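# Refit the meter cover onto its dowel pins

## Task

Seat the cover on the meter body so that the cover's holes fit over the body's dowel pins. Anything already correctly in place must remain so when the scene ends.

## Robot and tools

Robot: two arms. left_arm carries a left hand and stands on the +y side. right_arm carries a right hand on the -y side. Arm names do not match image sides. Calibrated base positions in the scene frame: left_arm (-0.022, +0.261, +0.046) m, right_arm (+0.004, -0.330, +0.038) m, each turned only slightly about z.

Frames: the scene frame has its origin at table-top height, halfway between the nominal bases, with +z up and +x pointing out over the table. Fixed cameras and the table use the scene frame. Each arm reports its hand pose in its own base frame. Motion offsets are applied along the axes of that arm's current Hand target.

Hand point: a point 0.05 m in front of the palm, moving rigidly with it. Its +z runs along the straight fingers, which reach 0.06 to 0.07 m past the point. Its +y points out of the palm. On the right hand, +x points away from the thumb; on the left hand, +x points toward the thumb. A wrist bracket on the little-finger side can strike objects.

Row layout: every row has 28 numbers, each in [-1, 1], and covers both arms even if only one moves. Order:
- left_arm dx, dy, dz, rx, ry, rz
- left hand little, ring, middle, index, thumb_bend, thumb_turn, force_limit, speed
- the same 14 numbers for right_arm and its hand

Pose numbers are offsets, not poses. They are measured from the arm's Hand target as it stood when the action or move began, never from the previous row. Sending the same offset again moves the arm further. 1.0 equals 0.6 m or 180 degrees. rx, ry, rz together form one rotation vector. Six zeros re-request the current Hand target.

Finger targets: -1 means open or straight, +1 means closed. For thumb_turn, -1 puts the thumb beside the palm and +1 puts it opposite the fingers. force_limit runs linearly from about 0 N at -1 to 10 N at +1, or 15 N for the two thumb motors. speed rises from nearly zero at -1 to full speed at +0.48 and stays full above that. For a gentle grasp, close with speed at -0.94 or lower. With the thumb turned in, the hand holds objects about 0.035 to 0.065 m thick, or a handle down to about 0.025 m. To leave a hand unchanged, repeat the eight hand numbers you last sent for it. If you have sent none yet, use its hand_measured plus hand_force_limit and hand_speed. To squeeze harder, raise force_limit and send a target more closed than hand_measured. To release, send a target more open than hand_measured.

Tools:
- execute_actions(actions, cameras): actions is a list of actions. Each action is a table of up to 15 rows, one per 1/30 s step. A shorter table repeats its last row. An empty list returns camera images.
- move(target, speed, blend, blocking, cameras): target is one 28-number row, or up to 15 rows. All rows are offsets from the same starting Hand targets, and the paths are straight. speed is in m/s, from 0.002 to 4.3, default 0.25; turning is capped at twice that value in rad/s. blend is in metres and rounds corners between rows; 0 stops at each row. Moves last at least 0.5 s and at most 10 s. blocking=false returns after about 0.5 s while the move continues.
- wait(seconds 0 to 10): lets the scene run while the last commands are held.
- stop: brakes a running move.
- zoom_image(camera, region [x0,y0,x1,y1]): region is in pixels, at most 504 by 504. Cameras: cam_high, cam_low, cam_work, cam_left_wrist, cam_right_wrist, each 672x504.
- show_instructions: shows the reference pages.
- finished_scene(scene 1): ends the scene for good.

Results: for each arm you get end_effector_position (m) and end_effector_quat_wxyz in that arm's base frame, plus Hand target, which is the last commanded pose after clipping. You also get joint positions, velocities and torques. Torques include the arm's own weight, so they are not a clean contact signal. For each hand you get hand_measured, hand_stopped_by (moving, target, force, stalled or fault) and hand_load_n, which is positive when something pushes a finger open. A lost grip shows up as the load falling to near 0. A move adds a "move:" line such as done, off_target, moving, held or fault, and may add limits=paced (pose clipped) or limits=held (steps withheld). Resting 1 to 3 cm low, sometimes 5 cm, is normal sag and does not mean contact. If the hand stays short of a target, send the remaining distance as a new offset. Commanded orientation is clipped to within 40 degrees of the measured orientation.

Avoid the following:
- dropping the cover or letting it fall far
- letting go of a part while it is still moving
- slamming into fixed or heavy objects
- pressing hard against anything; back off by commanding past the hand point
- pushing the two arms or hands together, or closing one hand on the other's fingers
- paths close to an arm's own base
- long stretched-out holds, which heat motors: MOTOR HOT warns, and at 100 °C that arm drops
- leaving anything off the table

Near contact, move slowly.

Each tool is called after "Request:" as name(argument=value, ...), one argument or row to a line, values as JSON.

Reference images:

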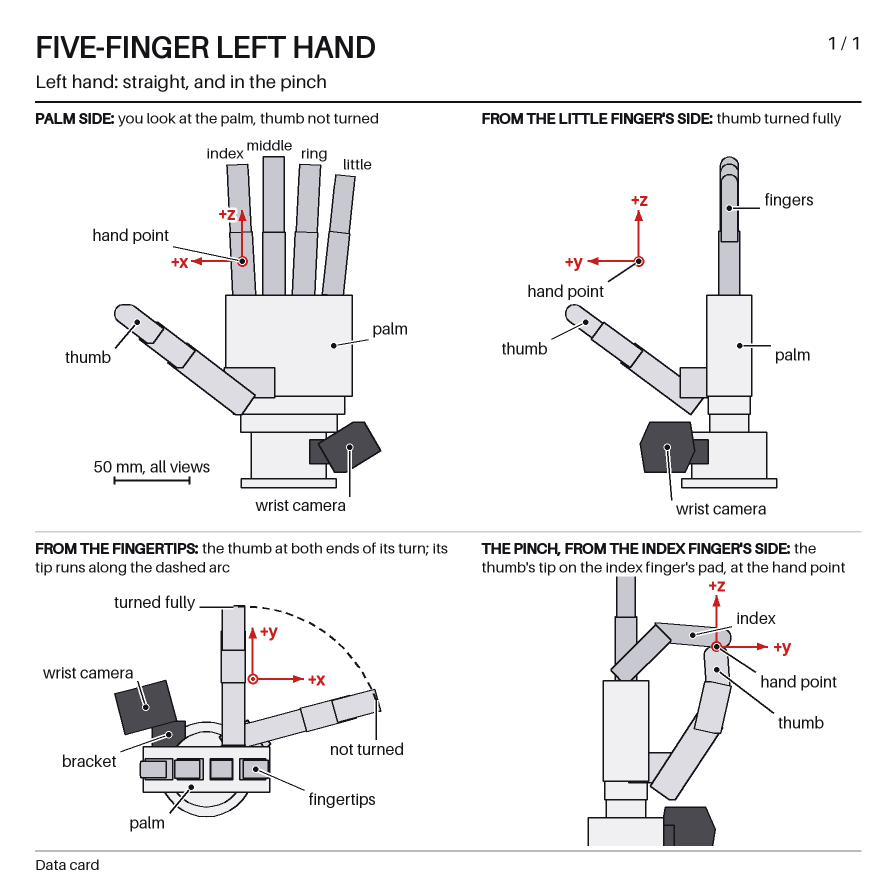

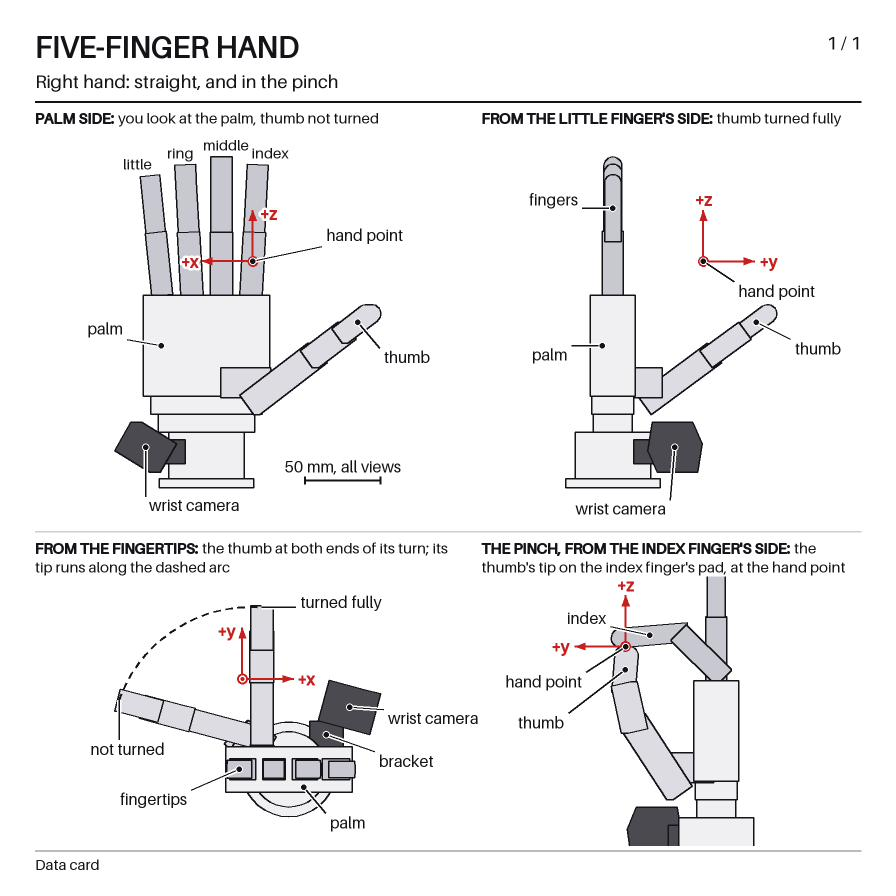

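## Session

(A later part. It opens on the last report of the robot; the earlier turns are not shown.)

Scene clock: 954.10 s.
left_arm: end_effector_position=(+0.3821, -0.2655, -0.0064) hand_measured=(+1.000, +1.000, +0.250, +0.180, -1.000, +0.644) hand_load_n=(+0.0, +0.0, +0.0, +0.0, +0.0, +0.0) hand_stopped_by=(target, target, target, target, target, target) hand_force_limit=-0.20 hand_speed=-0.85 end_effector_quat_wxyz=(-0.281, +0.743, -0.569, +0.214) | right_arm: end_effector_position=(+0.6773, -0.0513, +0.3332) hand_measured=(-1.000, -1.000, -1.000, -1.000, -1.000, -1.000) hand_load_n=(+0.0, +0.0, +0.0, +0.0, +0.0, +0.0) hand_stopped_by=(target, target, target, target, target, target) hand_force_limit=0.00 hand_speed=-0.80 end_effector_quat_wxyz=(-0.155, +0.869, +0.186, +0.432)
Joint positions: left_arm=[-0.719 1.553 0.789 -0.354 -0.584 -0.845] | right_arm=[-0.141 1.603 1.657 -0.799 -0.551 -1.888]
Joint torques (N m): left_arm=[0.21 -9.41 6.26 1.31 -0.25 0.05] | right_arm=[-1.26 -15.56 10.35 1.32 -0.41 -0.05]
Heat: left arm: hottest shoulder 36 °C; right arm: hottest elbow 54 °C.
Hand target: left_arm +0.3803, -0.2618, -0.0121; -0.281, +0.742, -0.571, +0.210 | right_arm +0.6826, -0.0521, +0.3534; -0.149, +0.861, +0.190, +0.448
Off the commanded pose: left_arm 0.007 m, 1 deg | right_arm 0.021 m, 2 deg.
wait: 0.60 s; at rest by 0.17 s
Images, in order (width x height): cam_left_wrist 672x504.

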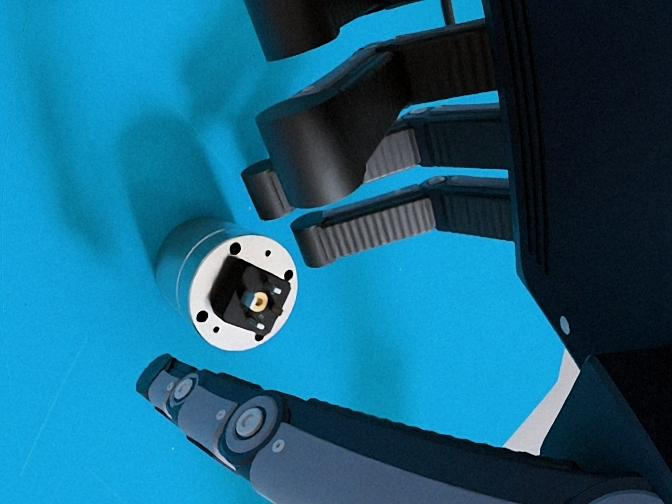

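Request:
move(
  target=[-0.0008,-0.0327,-0.0379,0,0,0,1,1,0.25,0.18,-1,0.645,-0.2,-0.85,0,0,0,0,0,0,-1,-1,-1,-1,-1,-1,0,-0.8],
  speed=0.06,
  cameras=["cam_left_wrist"],
)

Scene clock: 955.97 s.
left_arm: end_effector_position=(+0.3734, -0.2578, +0.0065) hand_measured=(+1.000, +1.000, +0.250, +0.180, -1.000, +0.644) hand_load_n=(+0.0, +0.5, +0.0, +0.5, +0.0, +0.0) hand_stopped_by=(target, target, target, target, target, target) hand_force_limit=-0.20 hand_speed=-0.85 end_effector_quat_wxyz=(-0.282, +0.742, -0.573, +0.203) | right_arm: end_effector_position=(+0.6773, -0.0513, +0.3332) hand_measured=(-1.000, -1.000, -1.000, -1.000, -1.000, -1.000) hand_load_n=(+0.0, +0.0, +0.0, -0.5, -0.5, +0.0) hand_stopped_by=(target, target, target, target, target, target) hand_force_limit=0.00 hand_speed=-0.80 end_effector_quat_wxyz=(-0.155, +0.869, +0.186, +0.432)
Joint positions: left_arm=[-0.719 1.508 0.789 -0.423 -0.584 -0.845] | right_arm=[-0.141 1.603 1.657 -0.799 -0.551 -1.888]
Joint torques (N m): left_arm=[0.67 -9.93 9.11 0.24 -0.24 0.07] | right_arm=[-1.14 -15.5 10.33 1.31 -0.41 -0.06]
Heat: left arm: hottest shoulder 36 °C; right arm: hottest elbow 54 °C.
Hand target: left_arm +0.3800, -0.2617, +0.0178; -0.281, +0.742, -0.571, +0.210 | right_arm +0.6826, -0.0521, +0.3534; -0.149, +0.861, +0.190, +0.448
Off the commanded pose: left_arm 0.014 m, 1 deg | right_arm 0.021 m, 2 deg.
move: off_target (left_arm, right_arm)
Images, in order (width x height): cam_left_wrist 672x504.

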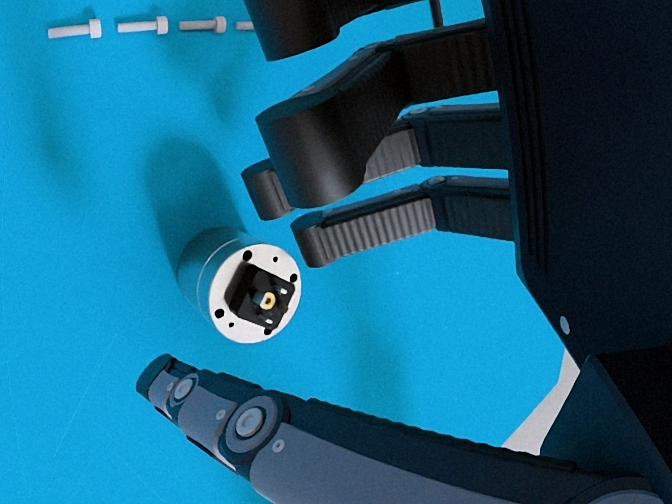

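Request:
move(
  target=[-0.0013,-0.0545,-0.0631,0,0,0,1,1,0.25,0.18,-1,0.645,-0.2,-0.85,0,0,0,0,0,0,-1,-1,-1,-1,-1,-1,0,-0.8],
  speed=0.1,
  cameras=["cam_left_wrist"],
)

Request:
zoom_image(
  camera="cam_left_wrist",
  region=[160, 200, 340, 360],
)

Scene clock: 957.67 s.
left_arm: end_effector_position=(+0.3652, -0.2506, +0.0469) hand_measured=(+1.000, +1.000, +0.250, +0.180, -1.000, +0.644) hand_load_n=(+0.5, +0.0, +0.0, +0.0, +0.0, +0.0) hand_stopped_by=(target, target, target, target, target, target) hand_force_limit=-0.20 hand_speed=-0.85 end_effector_quat_wxyz=(-0.283, +0.742, -0.577, +0.192) | right_arm: end_effector_position=(+0.6773, -0.0513, +0.3332) hand_measured=(-1.000, -1.000, -1.000, -1.000, -1.000, -1.000) hand_load_n=(+0.0, +0.0, +0.0, +0.0, +0.0, +0.5) hand_stopped_by=(target, target, target, target, target, target) hand_force_limit=0.00 hand_speed=-0.80 end_effector_quat_wxyz=(-0.155, +0.869, +0.186, +0.432)
Joint positions: left_arm=[-0.719 1.414 0.827 -0.578 -0.584 -0.845] | right_arm=[-0.141 1.603 1.657 -0.799 -0.551 -1.888]
Joint torques (N m): left_arm=[0.44 -9.29 11.86 0.58 -0.3 0.06] | right_arm=[-1.14 -15.56 10.32 1.32 -0.41 -0.06]
Heat: left arm: hottest shoulder 36 °C; right arm: hottest elbow 54 °C.
Hand target: left_arm +0.3797, -0.2614, +0.0678; -0.281, +0.742, -0.571, +0.210 | right_arm +0.6826, -0.0521, +0.3534; -0.149, +0.861, +0.190, +0.448
Off the commanded pose: left_arm 0.028 m, 2 deg | right_arm 0.021 m, 2 deg.
move: off_target (left_arm, right_arm)
Images, in order (width x height): cam_left_wrist 672x504.

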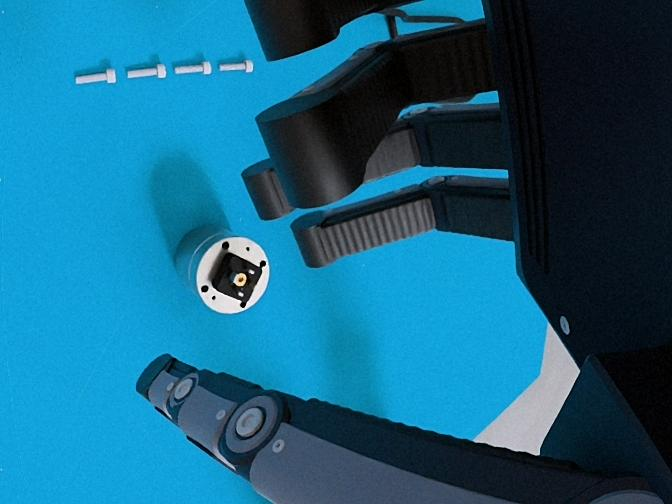

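Scaled by 2.800 from the camera's 672x504 image, which has a finer 960x720 frame.

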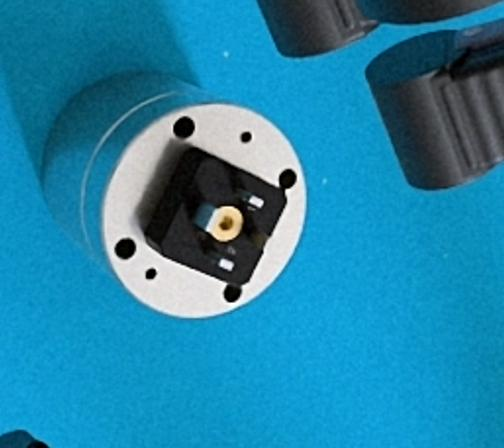

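Request:
move(
  target=[-0.1,-0.08,-0.1,0,0,0,1,1,0.25,0.18,-1,0.645,-0.2,-0.85,0,0,0,0,0,0,-1,-1,-1,-1,-1,-1,0,-0.8],
  speed=0.15,
  cameras=["cam_work","cam_left_wrist"],
)

Request:
zoom_image(
  camera="cam_left_wrist",
  region=[120, 180, 320, 380],
)

Scene clock: 959.50 s.
left_arm: end_effector_position=(+0.3465, -0.1981, +0.1193) hand_measured=(+1.000, +1.000, +0.250, +0.180, -1.000, +0.644) hand_load_n=(+0.0, +0.5, +0.0, +0.0, +0.0, +0.0) hand_stopped_by=(target, target, target, target, target, target) hand_force_limit=-0.20 hand_speed=-0.85 end_effector_quat_wxyz=(-0.280, +0.743, -0.577, +0.190) | right_arm: end_effector_position=(+0.6773, -0.0513, +0.3332) hand_measured=(-1.000, -1.000, -1.000, -1.000, -1.000, -1.000) hand_load_n=(+0.0, +0.0, +0.0, +0.0, +0.0, +0.0) hand_stopped_by=(target, target, target, target, target, target) hand_force_limit=0.00 hand_speed=-0.80 end_effector_quat_wxyz=(-0.155, +0.869, +0.186, +0.432)
Joint positions: left_arm=[-0.634 1.178 0.827 -0.771 -0.544 -0.755] | right_arm=[-0.141 1.603 1.657 -0.799 -0.551 -1.888]
Joint torques (N m): left_arm=[1.2 -6.89 13.39 0.42 -0.2 0.09] | right_arm=[-1.14 -15.5 10.33 1.32 -0.41 -0.06]
Heat: left arm: hottest shoulder 36 °C; right arm: hottest elbow 54 °C.
Hand target: left_arm +0.3613, -0.2050, +0.1452; -0.281, +0.742, -0.571, +0.210 | right_arm +0.6826, -0.0521, +0.3534; -0.149, +0.861, +0.190, +0.448
Off the commanded pose: left_arm 0.031 m, 2 deg | right_arm 0.021 m, 2 deg.
move: off_target (left_arm, right_arm)
Images, in order (width x height): cam_work 672x504, cam_left_wrist 672x504.

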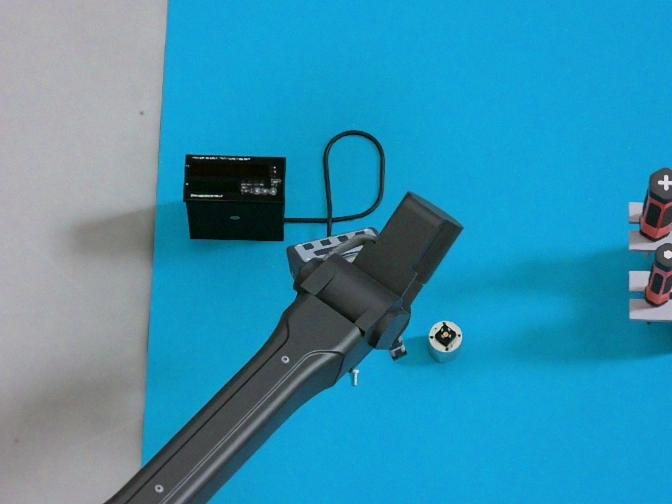

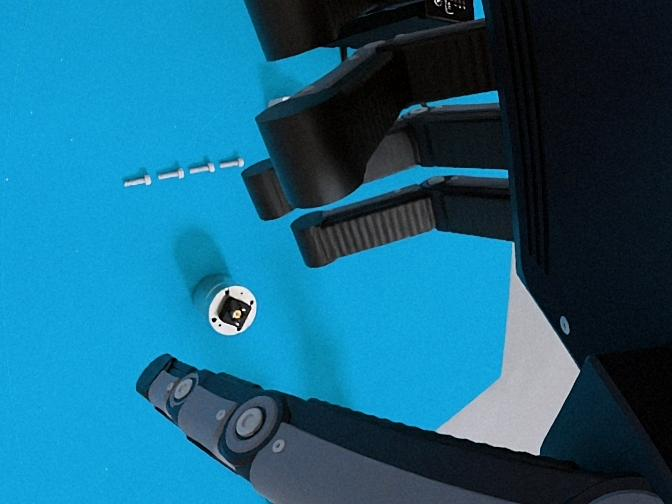

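Scaled by 2.520 from the camera's 672x504 image, which has a finer 960x720 frame.

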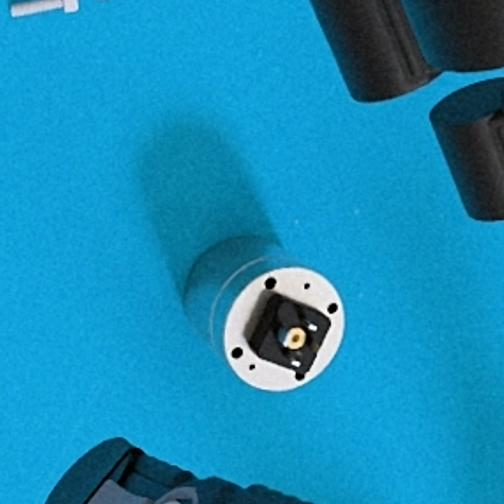

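Request:
zoom_image(
  camera="cam_work",
  region=[415, 305, 475, 370],
)

Scaled by 7.754 from the camera's 672x504 image, which has a finer 960x720 frame.

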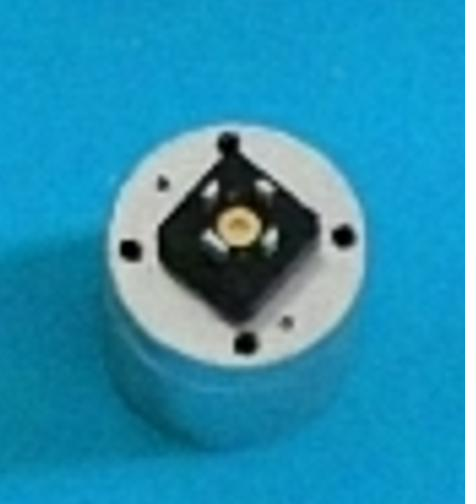

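Request:
move(
  target=[0.07065,0.04708,-0.00835,0,0,0,1,1,1,0.0,-1,0.645,-0.2,0,0,0,0,0,0,0,-1,-1,-1,-1,-1,-1,0,-0.8],
  speed=0.12,
  cameras=["cam_left_wrist"],
)

Scene clock: 967.87 s.
left_arm: end_effector_position=(+0.3355, -0.2363, +0.1136) hand_measured=(+1.000, +1.000, +1.000, +0.000, -1.000, +0.644) hand_load_n=(+0.0, +0.0, +0.0, +0.0, +0.0, -0.5) hand_stopped_by=(target, target, target, target, target, target) hand_force_limit=-0.20 hand_speed=0.00 end_effector_quat_wxyz=(-0.283, +0.740, -0.578, +0.196) | right_arm: end_effector_position=(+0.6773, -0.0513, +0.3332) hand_measured=(-1.000, -1.000, -1.000, -1.000, -1.000, -1.000) hand_load_n=(+0.0, +0.0, +0.0, +0.0, +0.0, +0.0) hand_stopped_by=(target, target, target, target, target, target) hand_force_limit=0.00 hand_speed=-0.80 end_effector_quat_wxyz=(-0.155, +0.869, +0.186, +0.432)
Joint positions: left_arm=[-0.745 1.231 0.855 -0.793 -0.594 -0.865] | right_arm=[-0.141 1.603 1.657 -0.799 -0.551 -1.888]
Joint torques (N m): left_arm=[-0.32 -5.66 13.5 0.35 -0.43 -0.12] | right_arm=[-1.2 -15.62 10.33 1.31 -0.41 -0.05]
Heat: left arm: hottest elbow 37 °C; right arm: hottest elbow 55 °C.
Hand target: left_arm +0.3485, -0.2521, +0.1300; -0.281, +0.742, -0.571, +0.210 | right_arm +0.6826, -0.0521, +0.3534; -0.149, +0.861, +0.190, +0.448
Off the commanded pose: left_arm 0.026 m, 2 deg | right_arm 0.021 m, 2 deg.
move: off_target (left_arm, right_arm)
Images, in order (width x height): cam_left_wrist 672x504.

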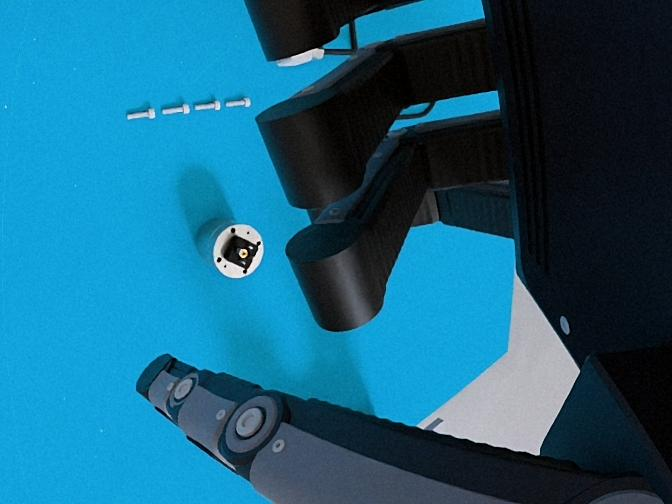

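Request:
zoom_image(
  camera="cam_left_wrist",
  region=[185, 210, 275, 290],
)

Scaled by 5.600 from the camera's 672x504 image, which has a finer 960x720 frame.

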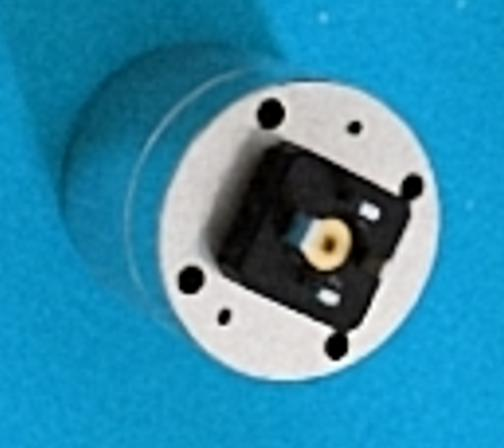

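Request:
move(
  target=[0.00175,0.12347,0.1416,0,0,0,1,1,0.0,0.0,-1,0.645,-0.2,0,0,0,0,0,0,0,-1,-1,-1,-1,-1,-1,0,-0.8],
  speed=0.1,
  cameras=["cam_left_wrist","cam_work"],
)

Scene clock: 973.40 s.
left_arm: end_effector_position=(+0.3526, -0.2520, +0.0294) hand_measured=(+1.000, +1.000, +0.000, +0.000, -1.000, +0.644) hand_load_n=(+0.0, +0.0, +0.0, +0.0, +0.0, +0.0) hand_stopped_by=(target, target, target, target, target, target) hand_force_limit=-0.20 hand_speed=0.00 end_effector_quat_wxyz=(-0.281, +0.741, -0.570, +0.216) | right_arm: end_effector_position=(+0.6773, -0.0513, +0.3332) hand_measured=(-1.000, -1.000, -1.000, -1.000, -1.000, -1.000) hand_load_n=(+0.0, +0.0, +0.0, +0.0, +0.0, +0.0) hand_stopped_by=(target, target, target, target, target, target) hand_force_limit=0.00 hand_speed=-0.80 end_effector_quat_wxyz=(-0.155, +0.869, +0.186, +0.432)
Joint positions: left_arm=[-0.745 1.402 0.744 -0.469 -0.595 -0.867] | right_arm=[-0.141 1.603 1.657 -0.799 -0.551 -1.888]
Joint torques (N m): left_arm=[-0.38 -6.53 6.54 1.39 -0.41 -0.14] | right_arm=[-1.2 -15.56 10.35 1.33 -0.41 -0.05]
Heat: left arm: hottest elbow 38 °C; right arm: hottest elbow 55 °C.
Hand target: left_arm +0.3485, -0.2522, +0.0174; -0.281, +0.742, -0.571, +0.210 | right_arm +0.6826, -0.0521, +0.3534; -0.149, +0.861, +0.190, +0.448
Off the commanded pose: left_arm 0.013 m, 1 deg | right_arm 0.021 m, 2 deg.
move: off_target (left_arm, right_arm)
Images, in order (width x height): cam_work 672x504, cam_left_wrist 672x504.

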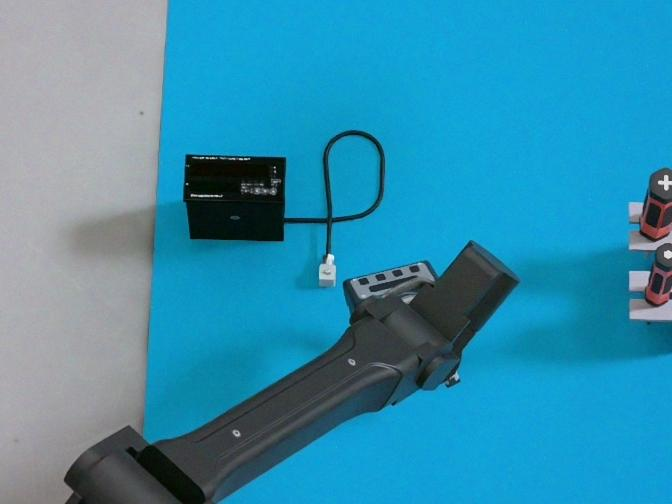

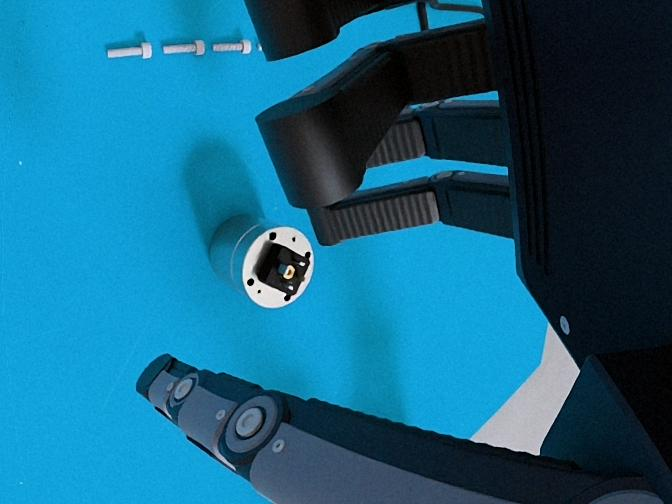

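Request:
move(
  target=[
    [0.03332,-0.01293,-0.03908,0,0,0,1,1,0.0,0.0,-1,0.645,-0.2,0,0,0,0,0,0,0,-1,-1,-1,-1,-1,-1,0,-0.8],
    [0.03367,0.0118,-0.01072,0,0,0,1,1,0.0,0.0,-1,0.645,-0.2,0,0,0,0,0,0,0,-1,-1,-1,-1,-1,-1,0,-0.8],
  ],
  speed=0.1,
  cameras=["cam_left_wrist"],
)

Scene clock: 981.00 s.
left_arm: end_effector_position=(+0.3387, -0.2628, +0.0184) hand_measured=(+1.000, +1.000, +0.000, +0.000, -1.000, +0.644) hand_load_n=(+0.0, +0.0, +0.5, -1.0, +0.0, +0.0) hand_stopped_by=(target, target, target, target, target, target) hand_force_limit=-0.20 hand_speed=0.00 end_effector_quat_wxyz=(-0.284, +0.741, -0.575, +0.201) | right_arm: end_effector_position=(+0.6773, -0.0513, +0.3332) hand_measured=(-1.000, -1.000, -1.000, -1.000, -1.000, -1.000) hand_load_n=(+0.0, +0.0, +0.0, +0.0, +0.0, +0.0) hand_stopped_by=(target, target, target, target, target, target) hand_force_limit=0.00 hand_speed=-0.80 end_effector_quat_wxyz=(-0.155, +0.869, +0.186, +0.432)
Joint positions: left_arm=[-0.794 1.436 0.755 -0.51 -0.616 -0.923] | right_arm=[-0.141 1.603 1.657 -0.799 -0.551 -1.888]
Joint torques (N m): left_arm=[-0.56 -6.95 8.83 1.32 -0.43 -0.18] | right_arm=[-1.2 -15.5 10.33 1.33 -0.4 -0.06]
Heat: left arm: hottest elbow 38 °C; right arm: hottest elbow 55 °C.
Hand target: left_arm +0.3445, -0.2742, +0.0173; -0.281, +0.742, -0.571, +0.210 | right_arm +0.6826, -0.0521, +0.3534; -0.149, +0.861, +0.190, +0.448
Off the commanded pose: left_arm 0.013 m, 1 deg | right_arm 0.021 m, 2 deg.
move: off_target (left_arm, right_arm)
Images, in order (width x height): cam_left_wrist 672x504.

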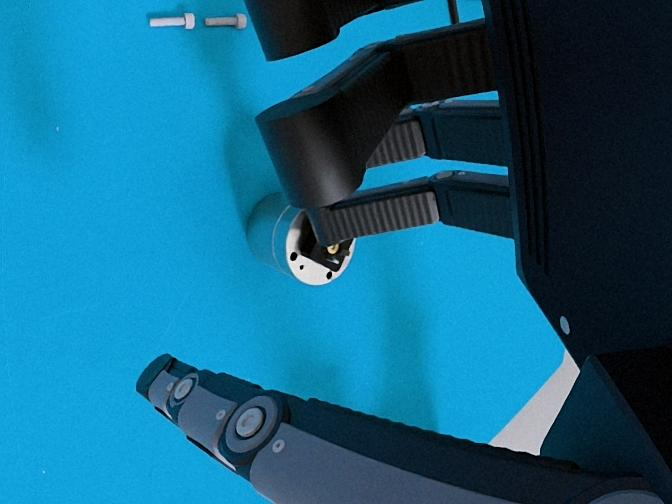

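Request:
zoom_image(
  camera="cam_left_wrist",
  region=[230, 170, 380, 300],
)

Scaled by 3.360 from the camera's 672x504 image, which has a finer 960x720 frame.

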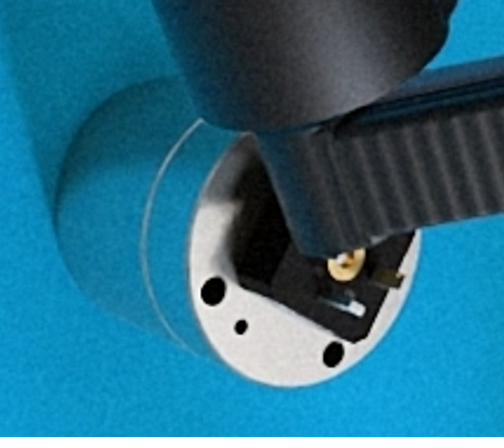

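Request:
zoom_image(
  camera="cam_left_wrist",
  region=[262, 200, 302, 240],
)

Request:
zoom_image(
  camera="cam_left_wrist",
  region=[262, 235, 302, 275],
)

Scaled by 12.600 from the camera's 672x504 image, which has a finer 960x720 frame.

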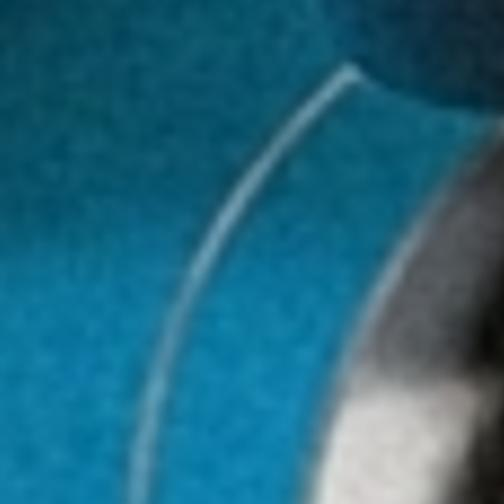

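Scaled by 12.600 from the camera's 672x504 image, which has a finer 960x720 frame.

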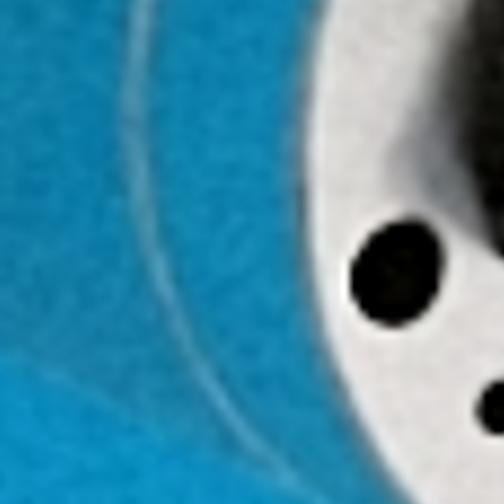

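Request:
move(
  target=[0,-0.0876,-0.1004,0,0,0,1,1,0.0,0.0,-1,0.645,-0.2,0,0,0,0,0,0,0,-1,-1,-1,-1,-1,-1,0,-0.8],
  speed=0.1,
  cameras=["cam_left_wrist"],
)

Scene clock: 986.33 s.
left_arm: end_effector_position=(+0.3337, -0.2578, +0.0737) hand_measured=(+1.000, +1.000, +0.000, +0.000, -1.000, +0.644) hand_load_n=(+0.0, +0.0, +0.0, +0.0, +0.0, +0.0) hand_stopped_by=(target, target, target, target, target, target) hand_force_limit=-0.20 hand_speed=0.00 end_effector_quat_wxyz=(-0.286, +0.740, -0.580, +0.186) | right_arm: end_effector_position=(+0.6773, -0.0513, +0.3332) hand_measured=(-1.000, -1.000, -1.000, -1.000, -1.000, -1.000) hand_load_n=(+0.0, +0.0, +0.0, +0.0, +0.0, +0.0) hand_stopped_by=(target, target, target, target, target, target) hand_force_limit=0.00 hand_speed=-0.80 end_effector_quat_wxyz=(-0.155, +0.869, +0.186, +0.432)
Joint positions: left_arm=[-0.794 1.339 0.842 -0.727 -0.616 -0.925] | right_arm=[-0.141 1.603 1.657 -0.799 -0.551 -1.888]
Joint torques (N m): left_arm=[-0.91 -8.59 12.22 0.17 -0.38 -0.15] | right_arm=[-1.14 -15.56 10.33 1.36 -0.41 -0.06]
Heat: left arm: hottest elbow 38 °C; right arm: hottest elbow 55 °C.
Hand target: left_arm +0.3447, -0.2748, +0.0973; -0.281, +0.742, -0.571, +0.210 | right_arm +0.6826, -0.0521, +0.3534; -0.149, +0.861, +0.190, +0.448
Off the commanded pose: left_arm 0.031 m, 3 deg | right_arm 0.021 m, 2 deg.
move: off_target (left_arm, right_arm)
Images, in order (width x height): cam_left_wrist 672x504.

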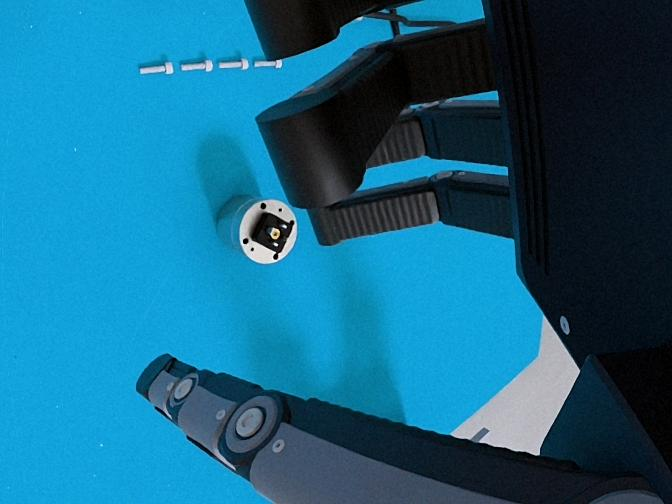

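Request:
zoom_image(
  camera="cam_left_wrist",
  region=[205, 175, 315, 275],
)

Scaled by 4.582 from the camera's 672x504 image, which has a finer 960x720 frame.

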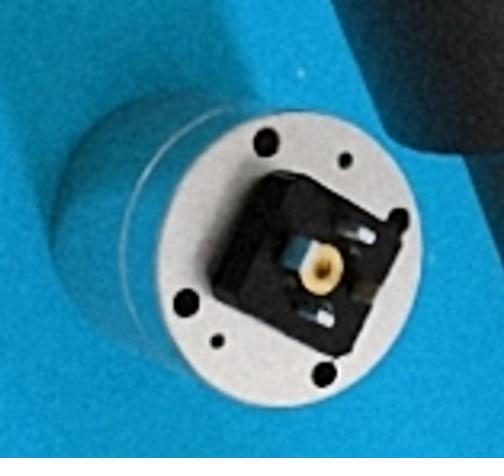

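Request:
finished_scene(
)

The scene is finished: the task was done.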